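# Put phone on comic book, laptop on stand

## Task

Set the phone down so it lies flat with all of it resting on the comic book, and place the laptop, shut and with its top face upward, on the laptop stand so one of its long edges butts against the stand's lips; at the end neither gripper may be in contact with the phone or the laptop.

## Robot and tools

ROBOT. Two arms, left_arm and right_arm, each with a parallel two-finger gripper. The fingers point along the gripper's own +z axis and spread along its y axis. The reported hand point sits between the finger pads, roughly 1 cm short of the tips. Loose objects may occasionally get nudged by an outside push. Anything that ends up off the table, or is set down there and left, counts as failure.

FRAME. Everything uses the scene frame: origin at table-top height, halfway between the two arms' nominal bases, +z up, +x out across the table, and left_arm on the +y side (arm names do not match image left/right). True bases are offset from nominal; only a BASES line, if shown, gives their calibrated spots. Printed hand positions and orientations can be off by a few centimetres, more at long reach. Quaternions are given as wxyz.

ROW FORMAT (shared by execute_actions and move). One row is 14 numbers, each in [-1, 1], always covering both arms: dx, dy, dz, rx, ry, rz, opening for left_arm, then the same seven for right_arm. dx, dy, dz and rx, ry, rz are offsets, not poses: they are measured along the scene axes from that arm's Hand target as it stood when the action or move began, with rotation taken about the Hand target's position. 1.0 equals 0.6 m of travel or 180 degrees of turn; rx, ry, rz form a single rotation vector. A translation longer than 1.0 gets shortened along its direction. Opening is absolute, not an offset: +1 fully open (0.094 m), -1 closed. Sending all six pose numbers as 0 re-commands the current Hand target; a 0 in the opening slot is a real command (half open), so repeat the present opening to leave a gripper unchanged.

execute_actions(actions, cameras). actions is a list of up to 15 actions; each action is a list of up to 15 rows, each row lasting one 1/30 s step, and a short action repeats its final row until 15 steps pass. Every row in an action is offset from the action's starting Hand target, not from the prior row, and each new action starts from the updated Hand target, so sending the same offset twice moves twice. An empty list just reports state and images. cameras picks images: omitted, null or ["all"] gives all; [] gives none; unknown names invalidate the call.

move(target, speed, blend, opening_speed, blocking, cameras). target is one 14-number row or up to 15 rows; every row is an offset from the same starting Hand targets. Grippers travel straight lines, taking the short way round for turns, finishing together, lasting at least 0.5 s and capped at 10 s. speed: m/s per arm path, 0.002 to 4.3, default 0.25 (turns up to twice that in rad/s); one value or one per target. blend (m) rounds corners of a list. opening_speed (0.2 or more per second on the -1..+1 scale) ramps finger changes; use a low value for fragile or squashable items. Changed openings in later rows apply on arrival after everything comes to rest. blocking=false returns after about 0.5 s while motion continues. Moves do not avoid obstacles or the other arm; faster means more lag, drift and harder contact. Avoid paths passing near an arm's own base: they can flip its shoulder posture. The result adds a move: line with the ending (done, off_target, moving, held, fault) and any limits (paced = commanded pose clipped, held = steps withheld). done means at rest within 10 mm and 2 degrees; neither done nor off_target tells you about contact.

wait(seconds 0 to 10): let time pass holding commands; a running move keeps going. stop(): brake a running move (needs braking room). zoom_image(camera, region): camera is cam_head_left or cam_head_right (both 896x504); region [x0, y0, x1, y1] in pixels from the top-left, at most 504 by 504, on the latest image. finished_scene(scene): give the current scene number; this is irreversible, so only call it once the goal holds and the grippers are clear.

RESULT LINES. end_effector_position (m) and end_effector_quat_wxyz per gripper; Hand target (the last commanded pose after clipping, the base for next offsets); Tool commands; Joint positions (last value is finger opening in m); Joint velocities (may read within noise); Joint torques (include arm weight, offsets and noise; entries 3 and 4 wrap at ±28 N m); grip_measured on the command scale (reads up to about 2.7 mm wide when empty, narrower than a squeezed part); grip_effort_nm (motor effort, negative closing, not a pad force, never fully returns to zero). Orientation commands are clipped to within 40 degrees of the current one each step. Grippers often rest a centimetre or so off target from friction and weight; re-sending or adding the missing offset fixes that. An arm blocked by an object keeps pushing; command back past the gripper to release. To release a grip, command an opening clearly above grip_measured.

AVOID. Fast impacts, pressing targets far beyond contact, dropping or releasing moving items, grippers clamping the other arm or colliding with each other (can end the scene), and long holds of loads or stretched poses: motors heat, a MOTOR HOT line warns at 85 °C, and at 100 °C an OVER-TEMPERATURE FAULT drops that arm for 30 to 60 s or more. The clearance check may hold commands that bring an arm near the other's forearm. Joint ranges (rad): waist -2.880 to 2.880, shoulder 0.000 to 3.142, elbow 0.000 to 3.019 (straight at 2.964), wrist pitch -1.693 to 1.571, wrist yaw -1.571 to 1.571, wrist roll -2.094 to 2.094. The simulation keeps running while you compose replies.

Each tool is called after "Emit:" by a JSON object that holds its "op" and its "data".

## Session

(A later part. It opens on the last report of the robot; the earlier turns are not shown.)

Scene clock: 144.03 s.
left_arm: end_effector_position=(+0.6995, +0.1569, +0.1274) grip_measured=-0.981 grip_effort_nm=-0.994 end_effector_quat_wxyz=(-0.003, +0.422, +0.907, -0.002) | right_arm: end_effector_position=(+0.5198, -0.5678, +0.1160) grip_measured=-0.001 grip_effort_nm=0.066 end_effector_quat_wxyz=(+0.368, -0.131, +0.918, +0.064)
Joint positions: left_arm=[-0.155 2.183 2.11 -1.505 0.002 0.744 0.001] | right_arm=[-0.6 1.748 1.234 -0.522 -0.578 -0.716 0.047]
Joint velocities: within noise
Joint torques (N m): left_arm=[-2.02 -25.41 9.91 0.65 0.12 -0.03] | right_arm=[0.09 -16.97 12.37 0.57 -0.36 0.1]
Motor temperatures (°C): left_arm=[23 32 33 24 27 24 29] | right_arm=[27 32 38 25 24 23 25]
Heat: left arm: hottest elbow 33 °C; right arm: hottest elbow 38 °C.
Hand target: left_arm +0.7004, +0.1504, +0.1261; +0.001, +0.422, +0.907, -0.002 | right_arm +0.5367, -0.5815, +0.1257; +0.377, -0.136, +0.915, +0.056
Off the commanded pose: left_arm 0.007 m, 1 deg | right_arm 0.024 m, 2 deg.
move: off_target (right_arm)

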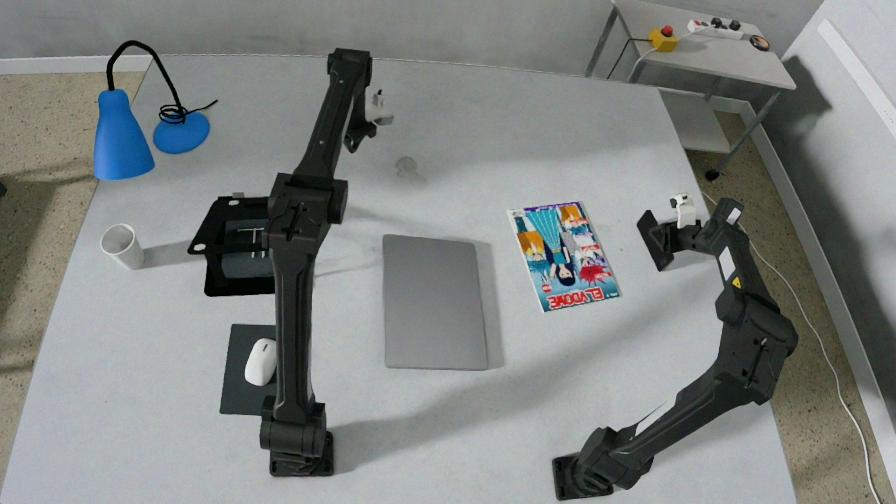

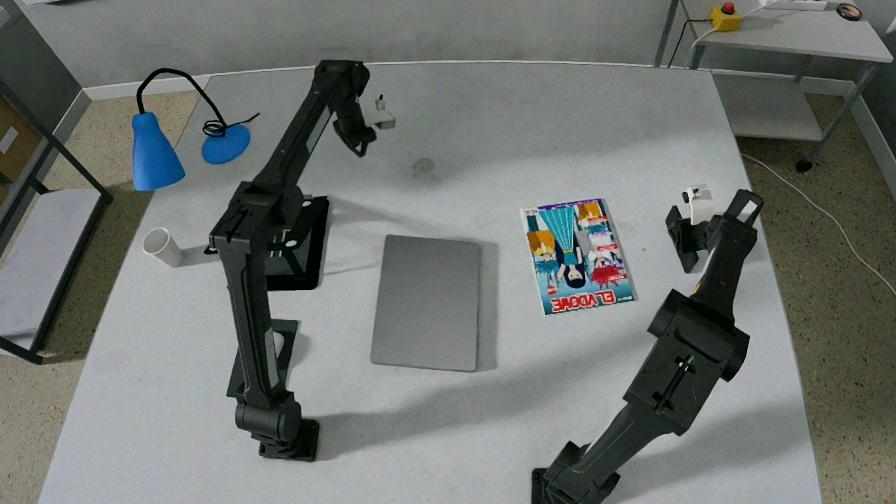

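Emit:
{"op": "move", "data": {"target": [[0,0,0,0,0,0,-1,0,0,0.01,0,0,0,1],[0,0,0,0,0,0,-1,0.0,-0.01,-0.11,0,0,0,1]], "speed": 0.12}}

Emit:
{"op": "zoom_image", "data": {"camera": "cam_head_left", "region": [580, 150, 740, 310]}}

Emit:
{"op": "zoom_image", "data": {"camera": "cam_head_right", "region": [580, 150, 740, 310]}}

Scene clock: 153.40 s.
left_arm: end_effector_position=(+0.6995, +0.1569, +0.1274) grip_measured=-0.981 grip_effort_nm=-0.989 end_effector_quat_wxyz=(-0.003, +0.422, +0.907, -0.002) | right_arm: end_effector_position=(+0.5371, -0.5813, +0.0712) grip_measured=+0.999 grip_effort_nm=0.066 end_effector_quat_wxyz=(+0.378, -0.138, +0.914, +0.056)
Joint positions: left_arm=[-0.155 2.183 2.11 -1.505 0.002 0.744 0.001] | right_arm=[-0.604 1.854 1.243 -0.402 -0.583 -0.726 0.094]
Joint velocities: within noise
Joint torques (N m): left_arm=[-2.26 -25.29 10.04 0.87 0.14 -0.03] | right_arm=[-0.21 -18.73 7.84 1.57 -0.36 0.08]
Motor temperatures (°C): left_arm=[23 32 33 24 27 24 29] | right_arm=[27 32 38 25 24 23 25]
Heat: left arm: hottest elbow 33 °C; right arm: hottest elbow 38 °C.
Hand target: left_arm +0.7004, +0.1504, +0.1261; +0.001, +0.422, +0.907, -0.002 | right_arm +0.5368, -0.5876, +0.0597; +0.377, -0.136, +0.915, +0.055
Off the commanded pose: left_arm 0.007 m, 1 deg | right_arm 0.013 m, 0 deg.
move: off_target (right_arm)

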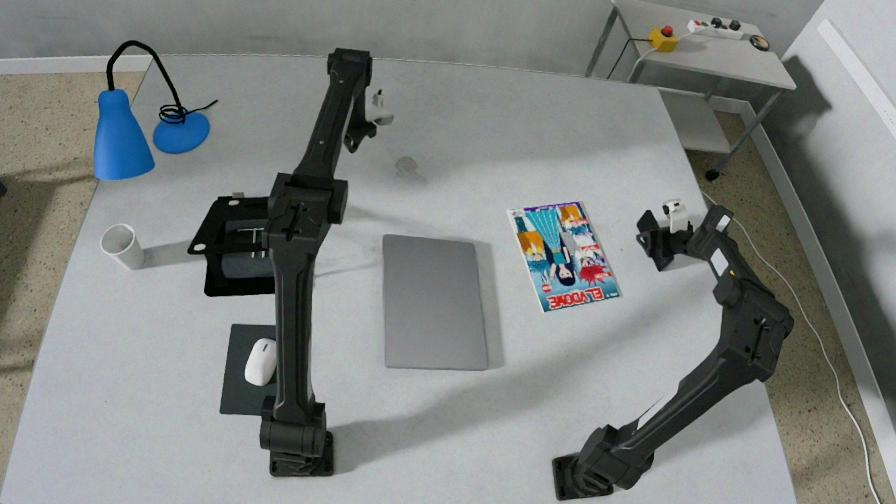

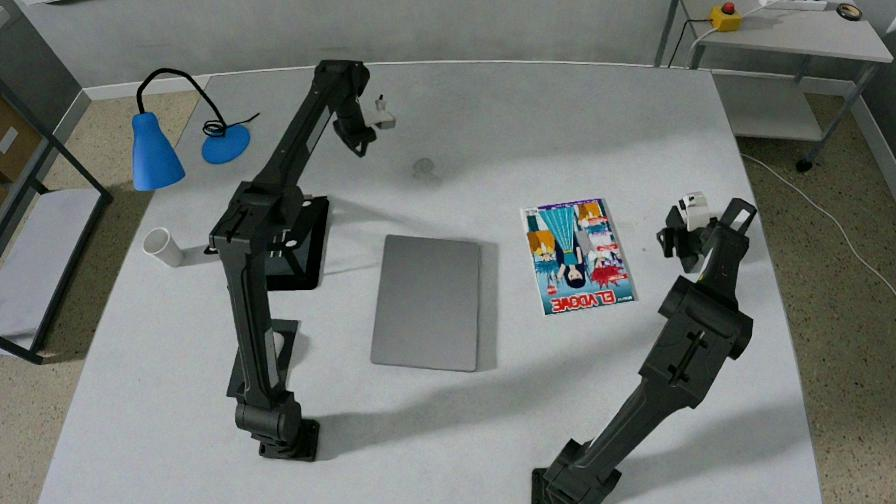

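Scaled by 3.150.

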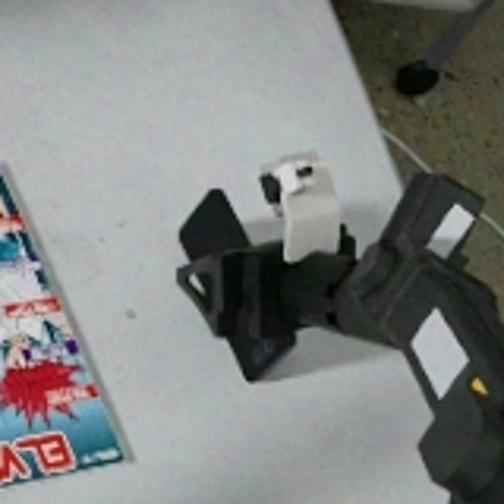

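Scaled by 3.150.

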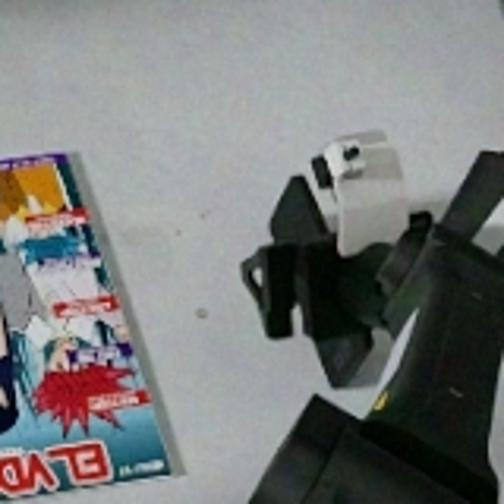

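Emit:
{"op": "move", "data": {"target": [[0,0,0,0,0,0,-1,0,0,-0.03,0,0,0,1],[0,0,0,0,0,0,-1,0,0,-0.03,0,0,0,-1]], "speed": 0.12, "opening_speed": 0.5}}

Emit:
{"op": "zoom_image", "data": {"camera": "cam_head_left", "region": [580, 150, 740, 310]}}

Emit:
{"op": "zoom_image", "data": {"camera": "cam_head_right", "region": [580, 150, 740, 310]}}

Scene clock: 161.20 s.
left_arm: end_effector_position=(+0.6995, +0.1569, +0.1274) grip_measured=-0.981 grip_effort_nm=-0.994 end_effector_quat_wxyz=(-0.003, +0.422, +0.907, -0.002) | right_arm: end_effector_position=(+0.5424, -0.5850, +0.0617) grip_measured=-0.842 grip_effort_nm=-1.033 end_effector_quat_wxyz=(+0.385, -0.141, +0.911, +0.050)
Joint positions: left_arm=[-0.155 2.183 2.11 -1.505 0.002 0.744 0.001] | right_arm=[-0.604 1.879 1.243 -0.358 -0.584 -0.728 0.007]
Joint velocities: within noise
Joint torques (N m): left_arm=[-2.14 -24.35 9.91 0.69 0.19 -0.02] | right_arm=[-0.21 -18.43 6.67 1.39 -0.35 0.1]
Motor temperatures (°C): left_arm=[23 32 33 24 27 24 29] | right_arm=[27 33 38 25 24 23 25]
Heat: left arm: hottest elbow 33 °C; right arm: hottest elbow 38 °C.
Hand target: left_arm +0.7004, +0.1504, +0.1261; +0.001, +0.422, +0.907, -0.002 | right_arm +0.5368, -0.5877, +0.0419; +0.377, -0.136, +0.915, +0.055
Off the commanded pose: left_arm 0.007 m, 1 deg | right_arm 0.021 m, 1 deg.
move: off_target (right_arm); target 2's new opening was sent with right_arm's hand 0.021 m and 1 deg from that target

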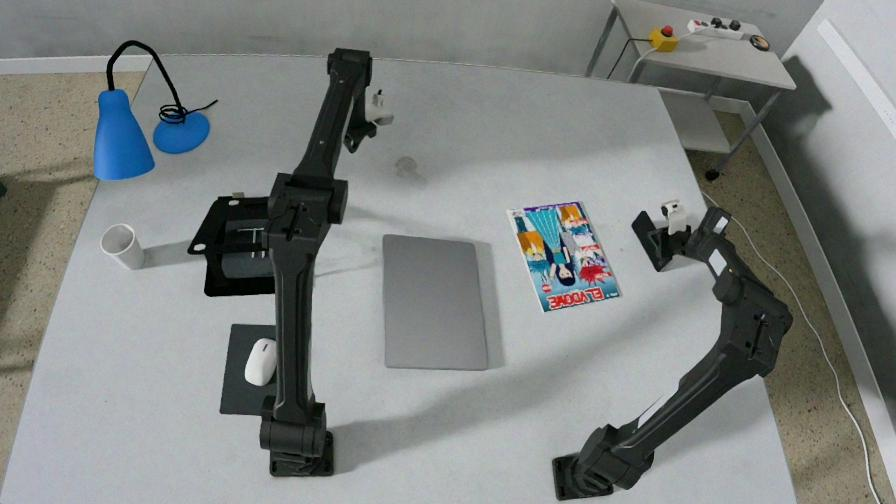

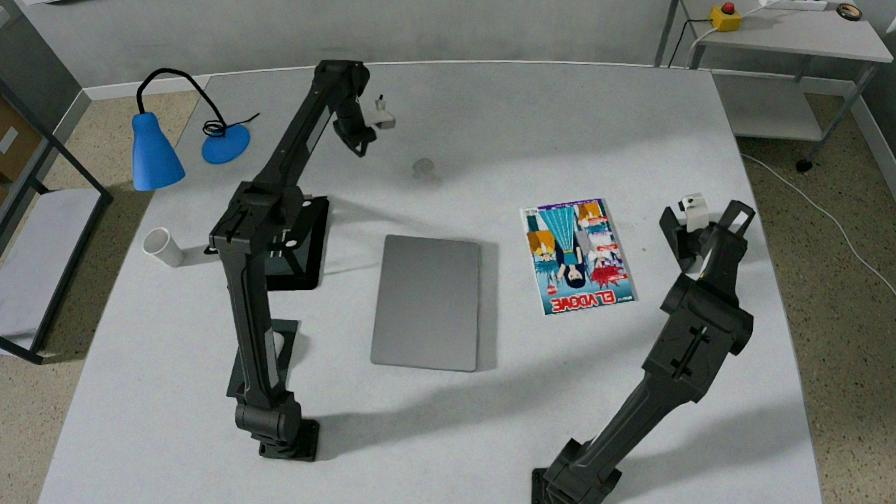

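Scaled by 3.150.

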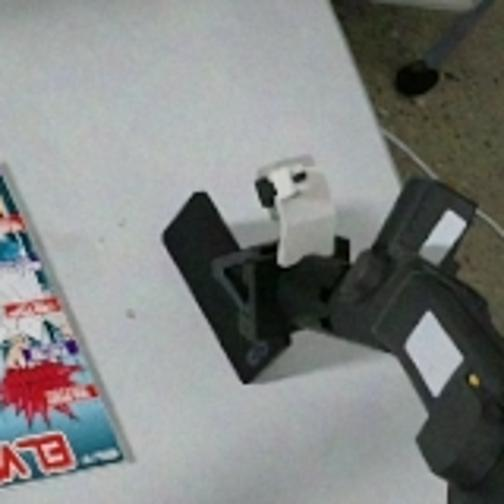

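Scaled by 3.150.

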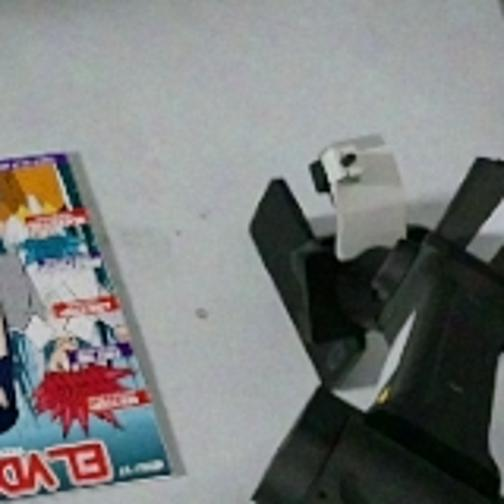

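Emit:
{"op": "move", "data": {"target": [[0,0,0,0,0,0,-1,0,0,0.2,0,0,0,-1],[0,0,0,0,0,0,-1,-0.1,0.3,0.3,0,0,0,-1],[0,0,0,0,0,0,-1,-0.1,0.38,0.3,0.32,0.093,-0.055,-1]], "speed": 0.2, "blend": 0.03}}

Emit:
{"op": "zoom_image", "data": {"camera": "cam_head_left", "region": [480, 150, 740, 350]}}

Emit:
{"op": "zoom_image", "data": {"camera": "cam_head_right", "region": [480, 150, 740, 350]}}

Scene clock: 188.80 s.
left_arm: end_effector_position=(+0.6995, +0.1569, +0.1274) grip_measured=-0.981 grip_effort_nm=-0.994 end_effector_quat_wxyz=(-0.003, +0.422, +0.907, -0.002) | right_arm: end_effector_position=(+0.4775, -0.3541, +0.2280) grip_measured=-0.842 grip_effort_nm=-1.038 end_effector_quat_wxyz=(+0.267, +0.138, +0.829, +0.471)
Joint positions: left_arm=[-0.155 2.183 2.11 -1.505 0.002 0.744 0.001] | right_arm=[-0.392 1.468 1.056 -0.59 -1.058 0.282 0.007]
Joint velocities: within noise
Joint torques (N m): left_arm=[-2.2 -24.7 9.78 0.75 0.15 -0.05] | right_arm=[-0.44 -13.98 7.54 1.46 -0.69 0.15]
Motor temperatures (°C): left_arm=[23 32 33 24 27 24 29] | right_arm=[27 33 36 25 24 23 27]
Heat: left arm: hottest elbow 33 °C; right arm: hottest elbow 36 °C.
Hand target: left_arm +0.7004, +0.1504, +0.1261; +0.001, +0.422, +0.907, -0.002 | right_arm +0.4768, -0.3597, +0.2216; +0.267, +0.146, +0.826, +0.474
Off the commanded pose: left_arm 0.007 m, 1 deg | right_arm 0.008 m, 1 deg.
move: done

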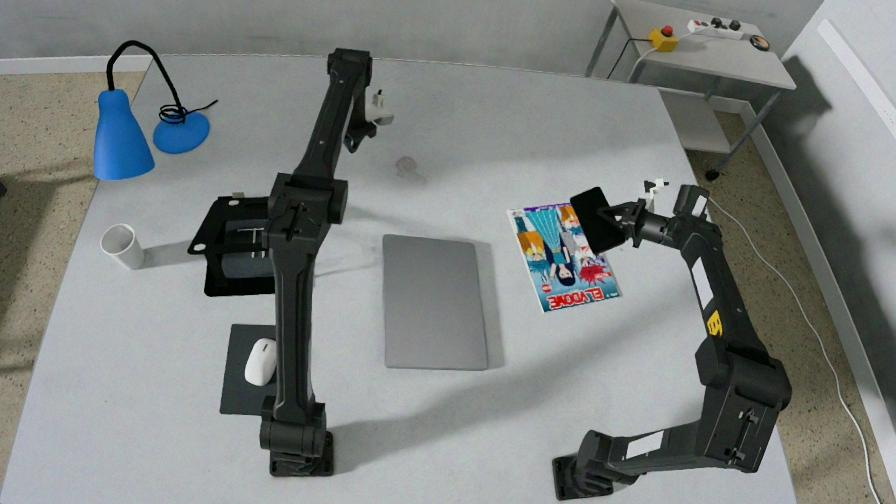

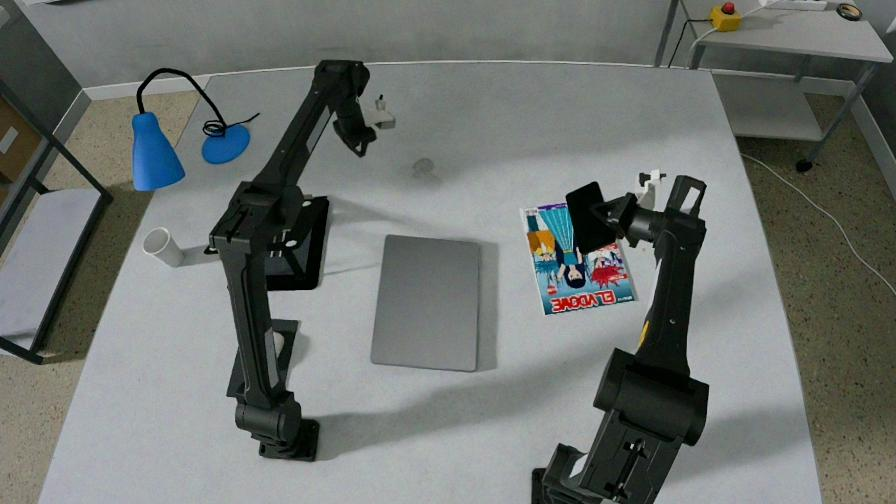

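Scaled by 1.938.

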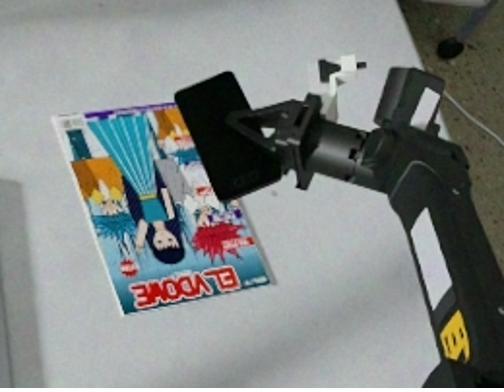

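Scaled by 1.938.

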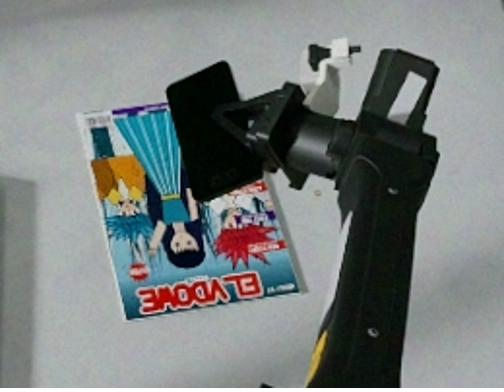

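Emit:
{"op": "move", "data": {"target": [0,0,0,0,0,0,-1,-0.015,0.035,-0.2,0,0,0,-1], "speed": 0.2}}

Emit:
{"op": "zoom_image", "data": {"camera": "cam_head_left", "region": [480, 150, 740, 350]}}

Emit:
{"op": "zoom_image", "data": {"camera": "cam_head_right", "region": [480, 150, 740, 350]}}

Scene clock: 194.00 s.
left_arm: end_effector_position=(+0.6995, +0.1569, +0.1274) grip_measured=-0.981 grip_effort_nm=-0.989 end_effector_quat_wxyz=(-0.003, +0.422, +0.907, -0.002) | right_arm: end_effector_position=(+0.4667, -0.3445, +0.1034) grip_measured=-0.842 grip_effort_nm=-1.038 end_effector_quat_wxyz=(+0.268, +0.150, +0.827, +0.471)
Joint positions: left_arm=[-0.155 2.183 2.11 -1.505 0.002 0.744 0.001] | right_arm=[-0.378 1.628 0.844 -0.175 -1.041 0.345 0.007]
Joint velocities: within noise
Joint torques (N m): left_arm=[-1.96 -25.05 9.91 0.87 0.15 -0.02] | right_arm=[1.32 -14.8 6.34 1.58 -0.54 0.2]
Motor temperatures (°C): left_arm=[23 32 33 24 27 24 29] | right_arm=[27 33 36 25 24 23 27]
Heat: left arm: hottest elbow 33 °C; right arm: hottest elbow 36 °C.
Hand target: left_arm +0.7004, +0.1504, +0.1261; +0.001, +0.422, +0.907, -0.002 | right_arm +0.4678, -0.3385, +0.1017; +0.267, +0.146, +0.826, +0.474
Off the commanded pose: left_arm 0.007 m, 1 deg | right_arm 0.006 m, 1 deg.
move: done

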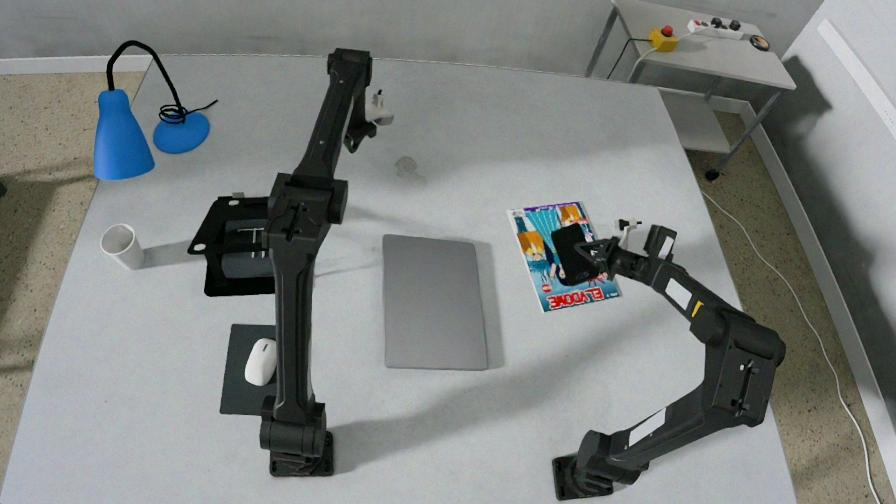

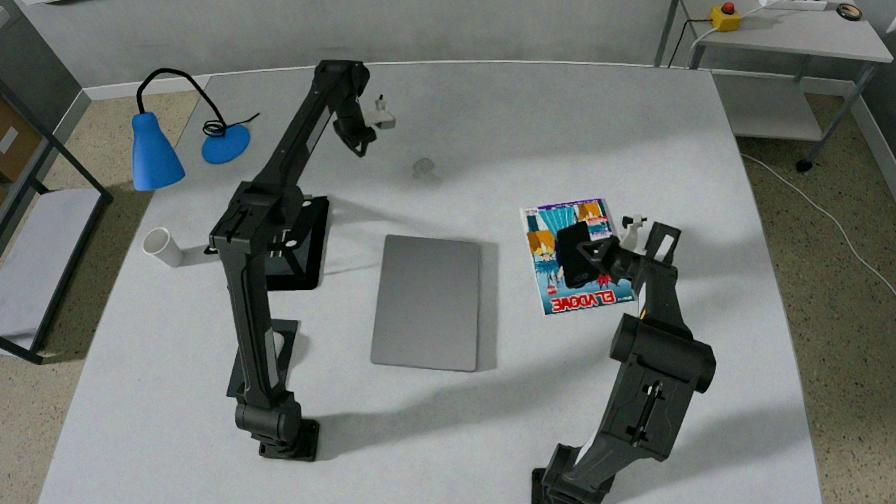

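Scaled by 1.938.

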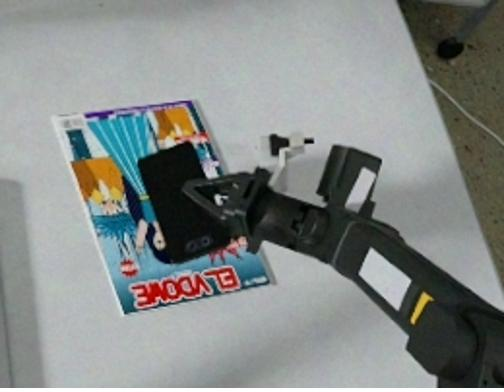

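Scaled by 1.938.

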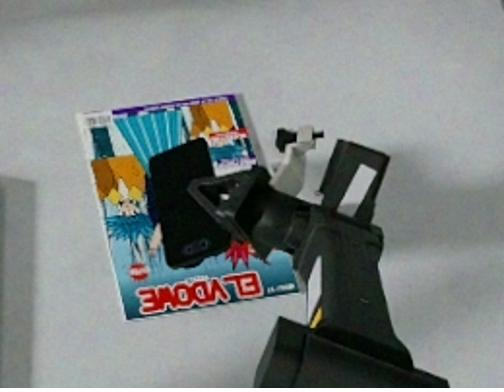

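Emit:
{"op": "move", "data": {"target": [0,0,0,0,0,0,-1,0.025,0.017,-0.095,0,0,0,-1], "speed": 0.1}}

Emit:
{"op": "zoom_image", "data": {"camera": "cam_head_left", "region": [480, 150, 740, 350]}}

Emit:
{"op": "zoom_image", "data": {"camera": "cam_head_right", "region": [480, 150, 740, 350]}}

Scene clock: 199.27 s.
left_arm: end_effector_position=(+0.6995, +0.1569, +0.1274) grip_measured=-0.981 grip_effort_nm=-0.994 end_effector_quat_wxyz=(-0.003, +0.422, +0.907, -0.002) | right_arm: end_effector_position=(+0.4824, -0.3348, +0.0482) grip_measured=-0.842 grip_effort_nm=-1.038 end_effector_quat_wxyz=(+0.270, +0.149, +0.827, +0.470)
Joint positions: left_arm=[-0.155 2.183 2.11 -1.505 0.002 0.744 0.001] | right_arm=[-0.344 1.778 0.833 0.036 -1.021 0.398 0.007]
Joint velocities: within noise
Joint torques (N m): left_arm=[-2.55 -24.35 9.94 0.91 0.18 -0.04] | right_arm=[1.26 -15.85 5.45 1.68 -0.51 0.19]
Motor temperatures (°C): left_arm=[23 32 33 24 27 24 30] | right_arm=[27 34 36 25 24 23 27]
Heat: left arm: hottest elbow 33 °C; right arm: hottest elbow 36 °C.
Hand target: left_arm +0.7004, +0.1504, +0.1261; +0.001, +0.422, +0.907, -0.002 | right_arm +0.4828, -0.3284, +0.0447; +0.267, +0.146, +0.826, +0.474
Off the commanded pose: left_arm 0.007 m, 1 deg | right_arm 0.007 m, 1 deg.
move: done

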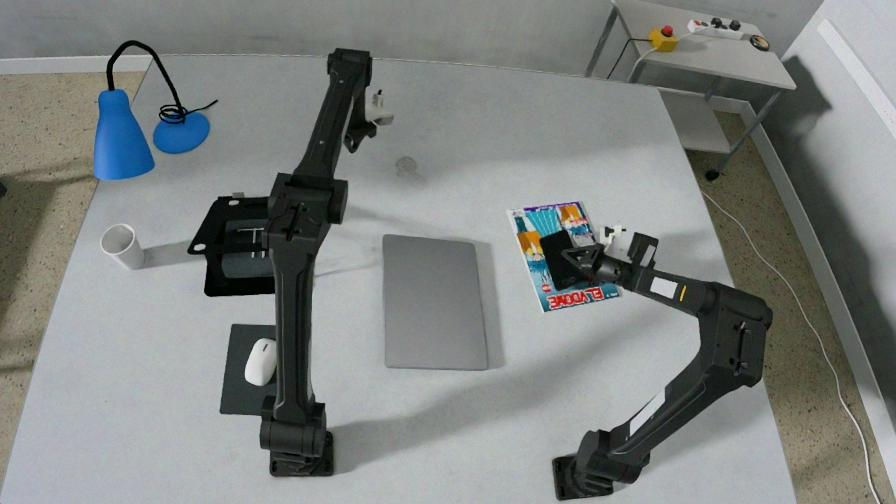

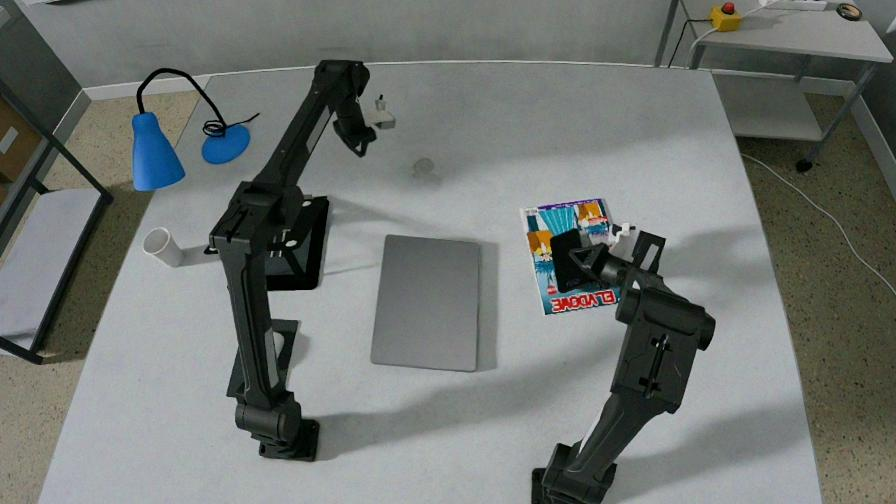

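Scaled by 1.938.

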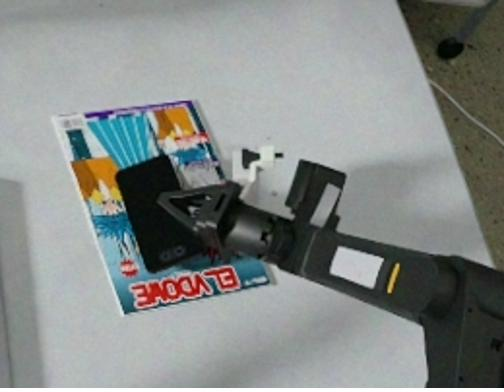

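Scaled by 1.938.

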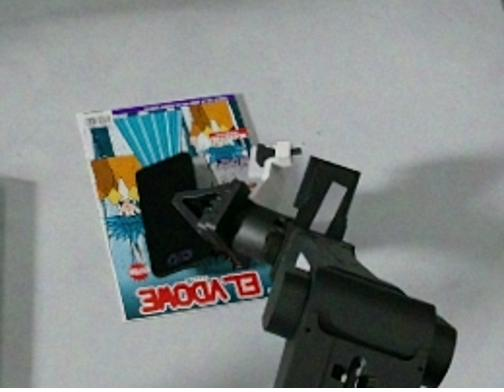

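Emit:
{"op": "move", "data": {"target": [0,0,0,0,0,0,-1,0.015,-0.015,-0.035,0,0,0,-1], "speed": 0.06}}

Emit:
{"op": "zoom_image", "data": {"camera": "cam_head_left", "region": [480, 150, 740, 350]}}

Emit:
{"op": "zoom_image", "data": {"camera": "cam_head_right", "region": [480, 150, 740, 350]}}

Scene clock: 203.43 s.
left_arm: end_effector_position=(+0.6995, +0.1569, +0.1274) grip_measured=-0.981 grip_effort_nm=-0.994 end_effector_quat_wxyz=(-0.003, +0.422, +0.907, -0.002) | right_arm: end_effector_position=(+0.4837, -0.3330, +0.0405) grip_measured=-0.842 grip_effort_nm=-1.033 end_effector_quat_wxyz=(+0.274, +0.139, +0.823, +0.478)
Joint positions: left_arm=[-0.155 2.183 2.11 -1.505 0.002 0.744 0.001] | right_arm=[-0.344 1.809 0.833 0.079 -1.044 0.392 0.007]
Joint velocities: within noise
Joint torques (N m): left_arm=[-2.9 -24.53 10.02 0.91 0.13 -0.08] | right_arm=[0.38 -12.51 7.28 1.06 0.05 0.01]
Motor temperatures (°C): left_arm=[23 32 33 24 27 24 30] | right_arm=[27 34 35 25 24 23 27]
Heat: left arm: hottest elbow 33 °C; right arm: hottest elbow 35 °C.
Hand target: left_arm +0.7004, +0.1504, +0.1261; +0.001, +0.422, +0.907, -0.002 | right_arm +0.4918, -0.3374, +0.0237; +0.267, +0.146, +0.826, +0.474
Off the commanded pose: left_arm 0.007 m, 1 deg | right_arm 0.019 m, 1 deg.
move: off_target (right_arm)

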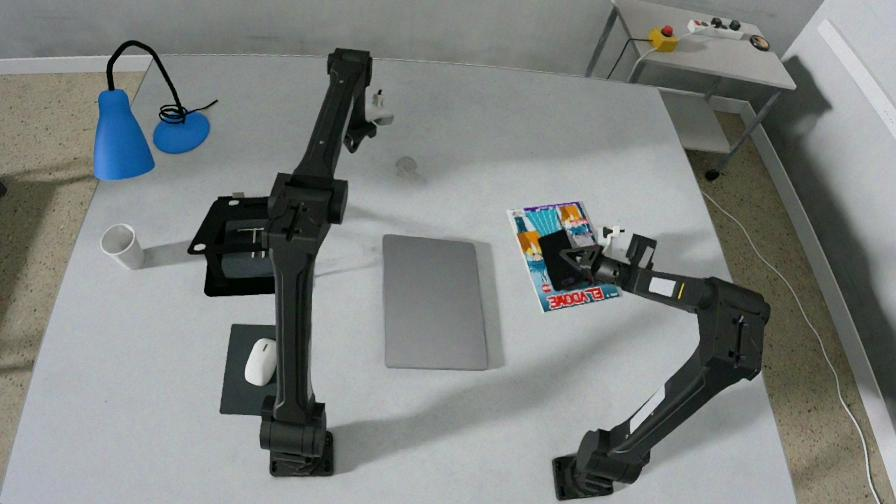

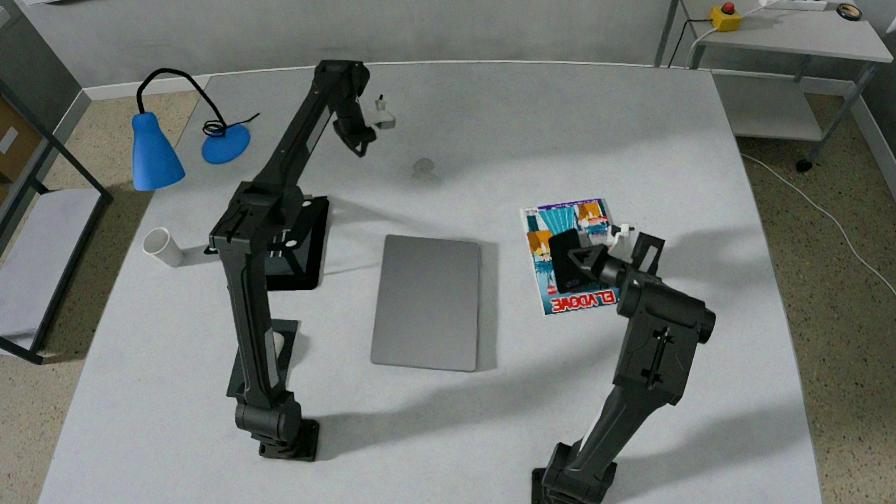

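Scaled by 1.938.

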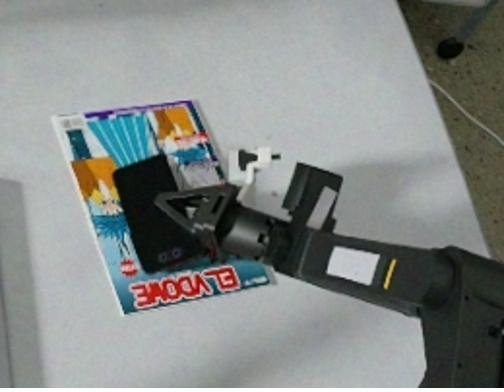

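Scaled by 1.938.

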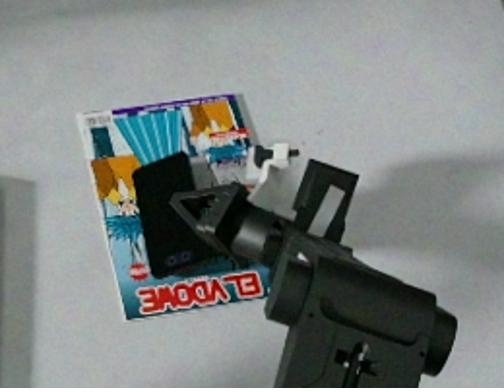

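Emit:
{"op": "move", "data": {"target": [[0,0,0,0,0,0,-1,-0.008,0.006,0.02,0,0,0,-0.5],[0,0,0,0,0,0,-1,-0.12,-0.14,0.09,0,0,0,-0.5],[0,0,0,0,0,0,-1,-0.15,-0.2,0.3,0,0,0,-0.5]], "speed": [0.1,0.1,0.25], "opening_speed": 0.4}}

Emit:
{"op": "zoom_image", "data": {"camera": "cam_head_left", "region": [480, 150, 740, 350]}}

Emit:
{"op": "zoom_image", "data": {"camera": "cam_head_right", "region": [480, 150, 740, 350]}}

Scene clock: 213.97 s.
left_arm: end_effector_position=(+0.6995, +0.1569, +0.1274) grip_measured=-0.981 grip_effort_nm=-0.994 end_effector_quat_wxyz=(-0.003, +0.422, +0.907, -0.002) | right_arm: end_effector_position=(+0.3883, -0.4410, +0.1934) grip_measured=-0.501 grip_effort_nm=0.056 end_effector_quat_wxyz=(+0.254, +0.152, +0.825, +0.481)
Joint positions: left_arm=[-0.155 2.183 2.11 -1.505 0.002 0.744 0.001] | right_arm=[-0.677 1.519 1.043 -1.103 -1.151 -0.313 0.023]
Joint velocities: within noise
Joint torques (N m): left_arm=[-2.73 -24.23 10.04 0.59 0.08 -0.06] | right_arm=[-0.32 -12.28 11.54 -0.25 -0.54 0.03]
Motor temperatures (°C): left_arm=[23 33 33 24 27 24 30] | right_arm=[27 34 35 25 24 23 27]
Heat: left arm: hottest shoulder 33 °C; right arm: hottest elbow 35 °C.
Hand target: left_arm +0.7004, +0.1504, +0.1261; +0.001, +0.422, +0.907, -0.002 | right_arm +0.4018, -0.4574, +0.2036; +0.267, +0.146, +0.826, +0.474
Off the commanded pose: left_arm 0.007 m, 1 deg | right_arm 0.024 m, 2 deg.
move: off_target (right_arm)

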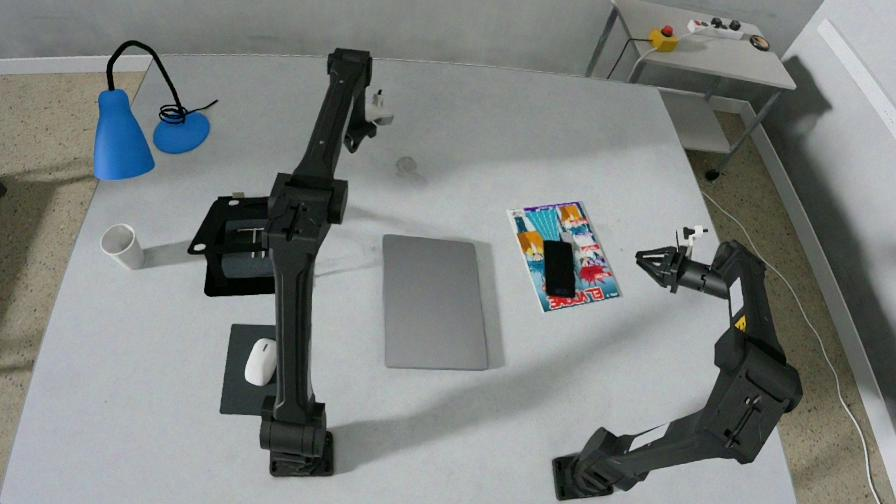

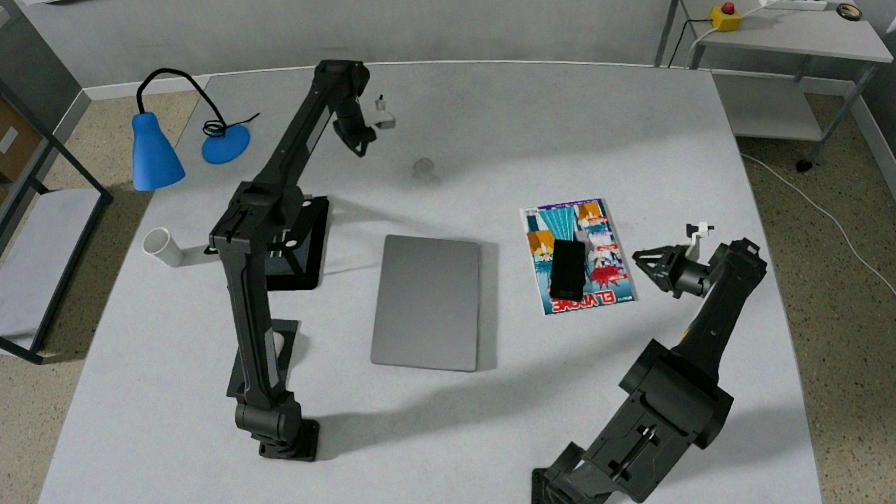

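Scaled by 1.938.

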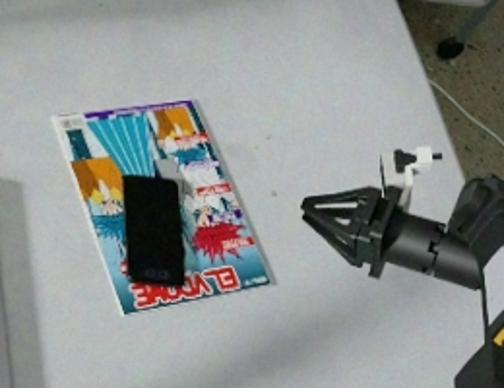

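Scaled by 1.938.

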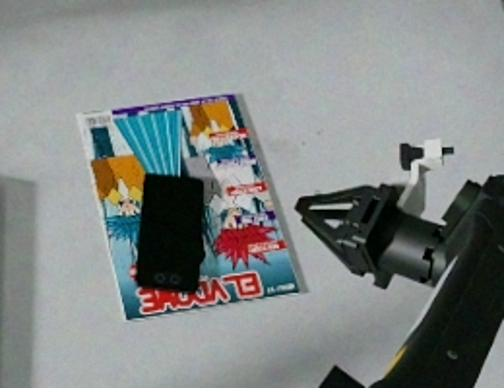

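Emit:
{"op": "move", "data": {"target": [[-0.333,-0.05,0.217,0,0,0,-1,-0.067,0.5,0,-0.213,0.157,0.125,-1],[-0.617,0.117,0.167,-0.364,0.169,0.241,-0.2,-0.067,0.58,-0.135,-0.213,0.157,0.125,-1]], "speed": 0.3}}

Emit:
{"op": "zoom_image", "data": {"camera": "cam_head_left", "region": [280, 180, 600, 400]}}

Emit:
{"op": "zoom_image", "data": {"camera": "cam_head_right", "region": [280, 180, 600, 400]}}

Scene clock: 246.97 s.
left_arm: end_effector_position=(+0.3359, +0.2186, +0.2225) grip_measured=-0.203 grip_effort_nm=0.125 end_effector_quat_wxyz=(+0.062, -0.033, +0.847, -0.527) | right_arm: end_effector_position=(+0.3657, -0.1135, +0.1369) grip_measured=-0.991 grip_effort_nm=-0.491 end_effector_quat_wxyz=(+0.012, +0.002, +0.984, +0.179)
Joint positions: left_arm=[0.402 1.322 0.913 -1.668 1.047 0.648 0.037] | right_arm=[0.33 1.462 1.077 -1.038 -0.329 0.363 0]
Joint velocities: within noise
Joint torques (N m): left_arm=[-0.32 -11.4 7.77 -0.72 0.63 0.01] | right_arm=[1.32 -12.22 7.02 0.8 -0.08 0.2]
Motor temperatures (°C): left_arm=[23 33 33 24 27 24 30] | right_arm=[27 33 37 25 24 23 26]
Heat: left arm: hottest shoulder 33 °C; right arm: hottest elbow 37 °C.
Hand target: left_arm +0.3302, +0.2206, +0.2264; +0.002, -0.002, +0.817, -0.576 | right_arm +0.3618, -0.1094, +0.1228; +0.000, +0.001, +0.985, +0.174
Off the commanded pose: left_arm 0.007 m, 10 deg | right_arm 0.015 m, 2 deg.
joint sent to its limit (left arm) — joint 4 (wrist pitch), lower limit. The joint targets are off in orientation, not in position.
move: off_target (left_arm, right_arm); target 2's new opening was sent with left_arm's hand 0.007 m and 10 deg from that target

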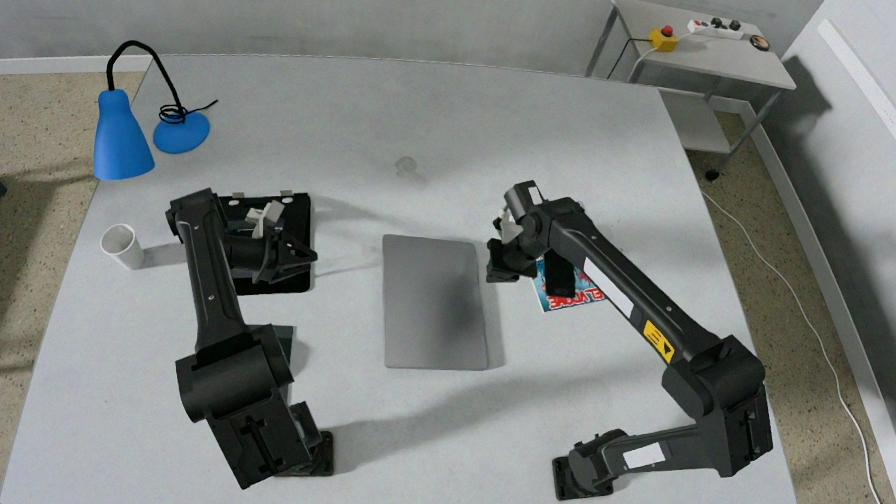

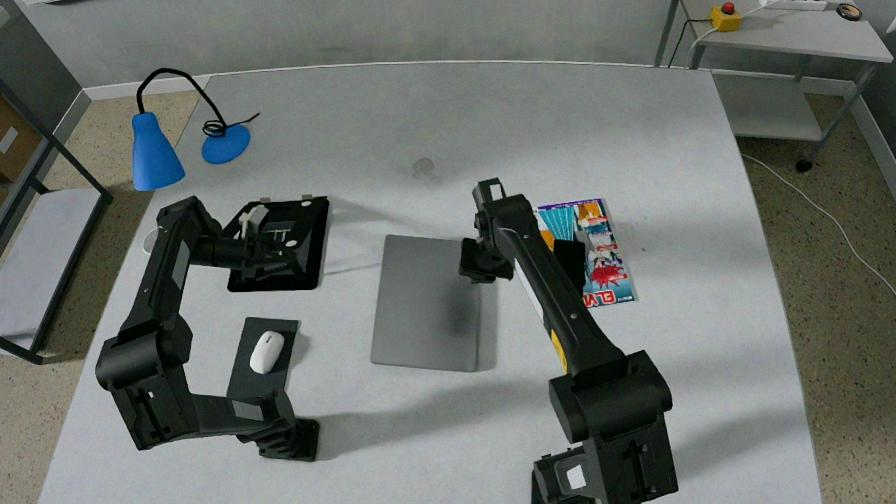

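Scaled by 1.575.

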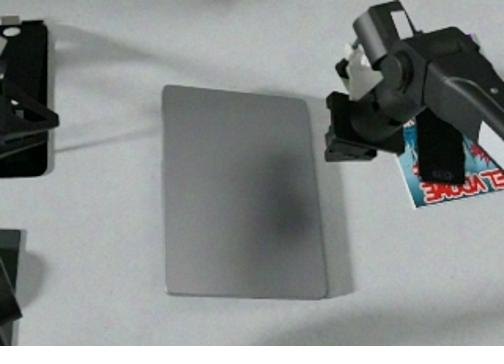

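Scaled by 1.575.

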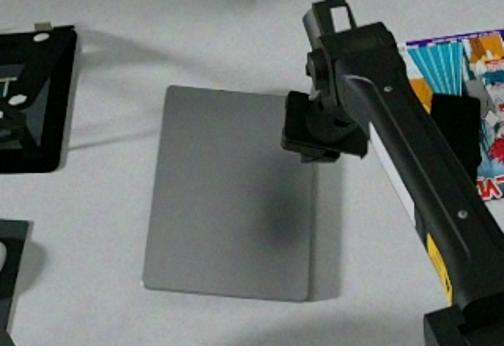

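Emit:
{"op": "move", "data": {"target": [[-0.133,-0.25,-0.03,0.2,0,0,-1,0.13,-0.3,0.2,0,0,0,-1],[-0.46,-0.48,-0.1,0.391,0,0,-1,0.13,-0.3,0.2,0,0,0,-1]], "speed": 0.25}}

Emit:
{"op": "zoom_image", "data": {"camera": "cam_head_left", "region": [280, 280, 600, 500]}}

Emit:
{"op": "zoom_image", "data": {"camera": "cam_head_right", "region": [280, 280, 600, 500]}}

Scene clock: 274.50 s.
left_arm: end_effector_position=(+0.0556, -0.0445, +0.1448) grip_measured=-0.981 grip_effort_nm=-0.994 end_effector_quat_wxyz=(-0.001, -0.002, +1.000, +0.023) | right_arm: end_effector_position=(+0.4212, -0.2860, +0.2302) grip_measured=-0.991 grip_effort_nm=-0.491 end_effector_quat_wxyz=(-0.014, +0.005, +0.985, +0.174)
Joint positions: left_arm=[-1.513 1.166 0.861 -1.31 -0.002 -1.487 0.001] | right_arm=[-0.082 1.547 1.428 -1.507 -0.347 -0.077 0]
Joint velocities: within noise
Joint torques (N m): left_arm=[-2.08 -7.41 16.18 -0.31 -0.17 -0.06] | right_arm=[0.09 -13.92 12.7 -0.31 -0.25 0.06]
Motor temperatures (°C): left_arm=[23 30 32 24 27 24 29] | right_arm=[27 32 37 25 24 23 26]
Heat: left arm: hottest elbow 32 °C; right arm: hottest elbow 37 °C.
Hand target: left_arm +0.0541, -0.0674, +0.1664; +0.003, +0.000, +1.000, +0.000 | right_arm +0.4397, -0.2894, +0.2426; +0.000, +0.001, +0.985, +0.174
Off the commanded pose: left_arm 0.032 m, 3 deg | right_arm 0.023 m, 2 deg.
move: off_target (left_arm, right_arm)

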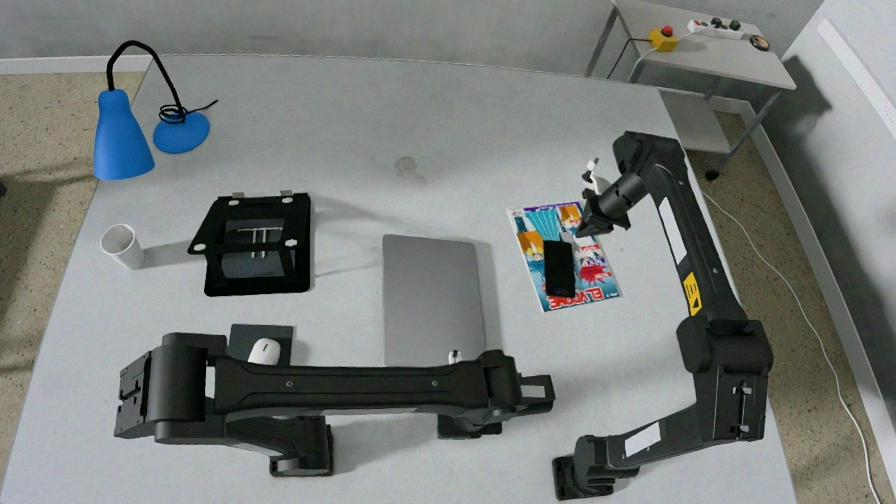

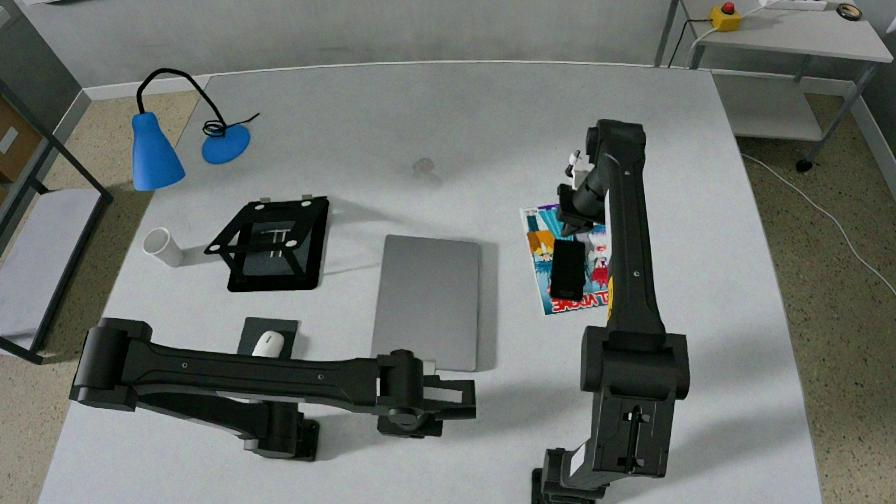

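Scaled by 1.575.

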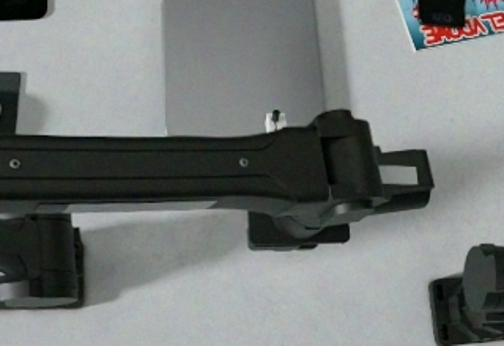

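Scaled by 1.575.

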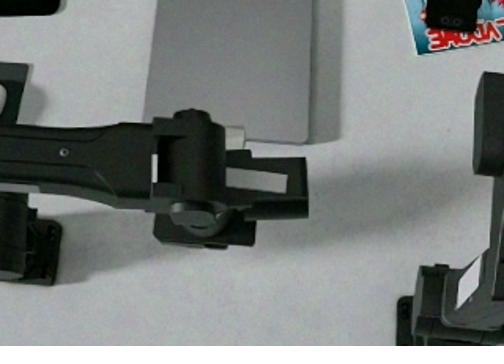

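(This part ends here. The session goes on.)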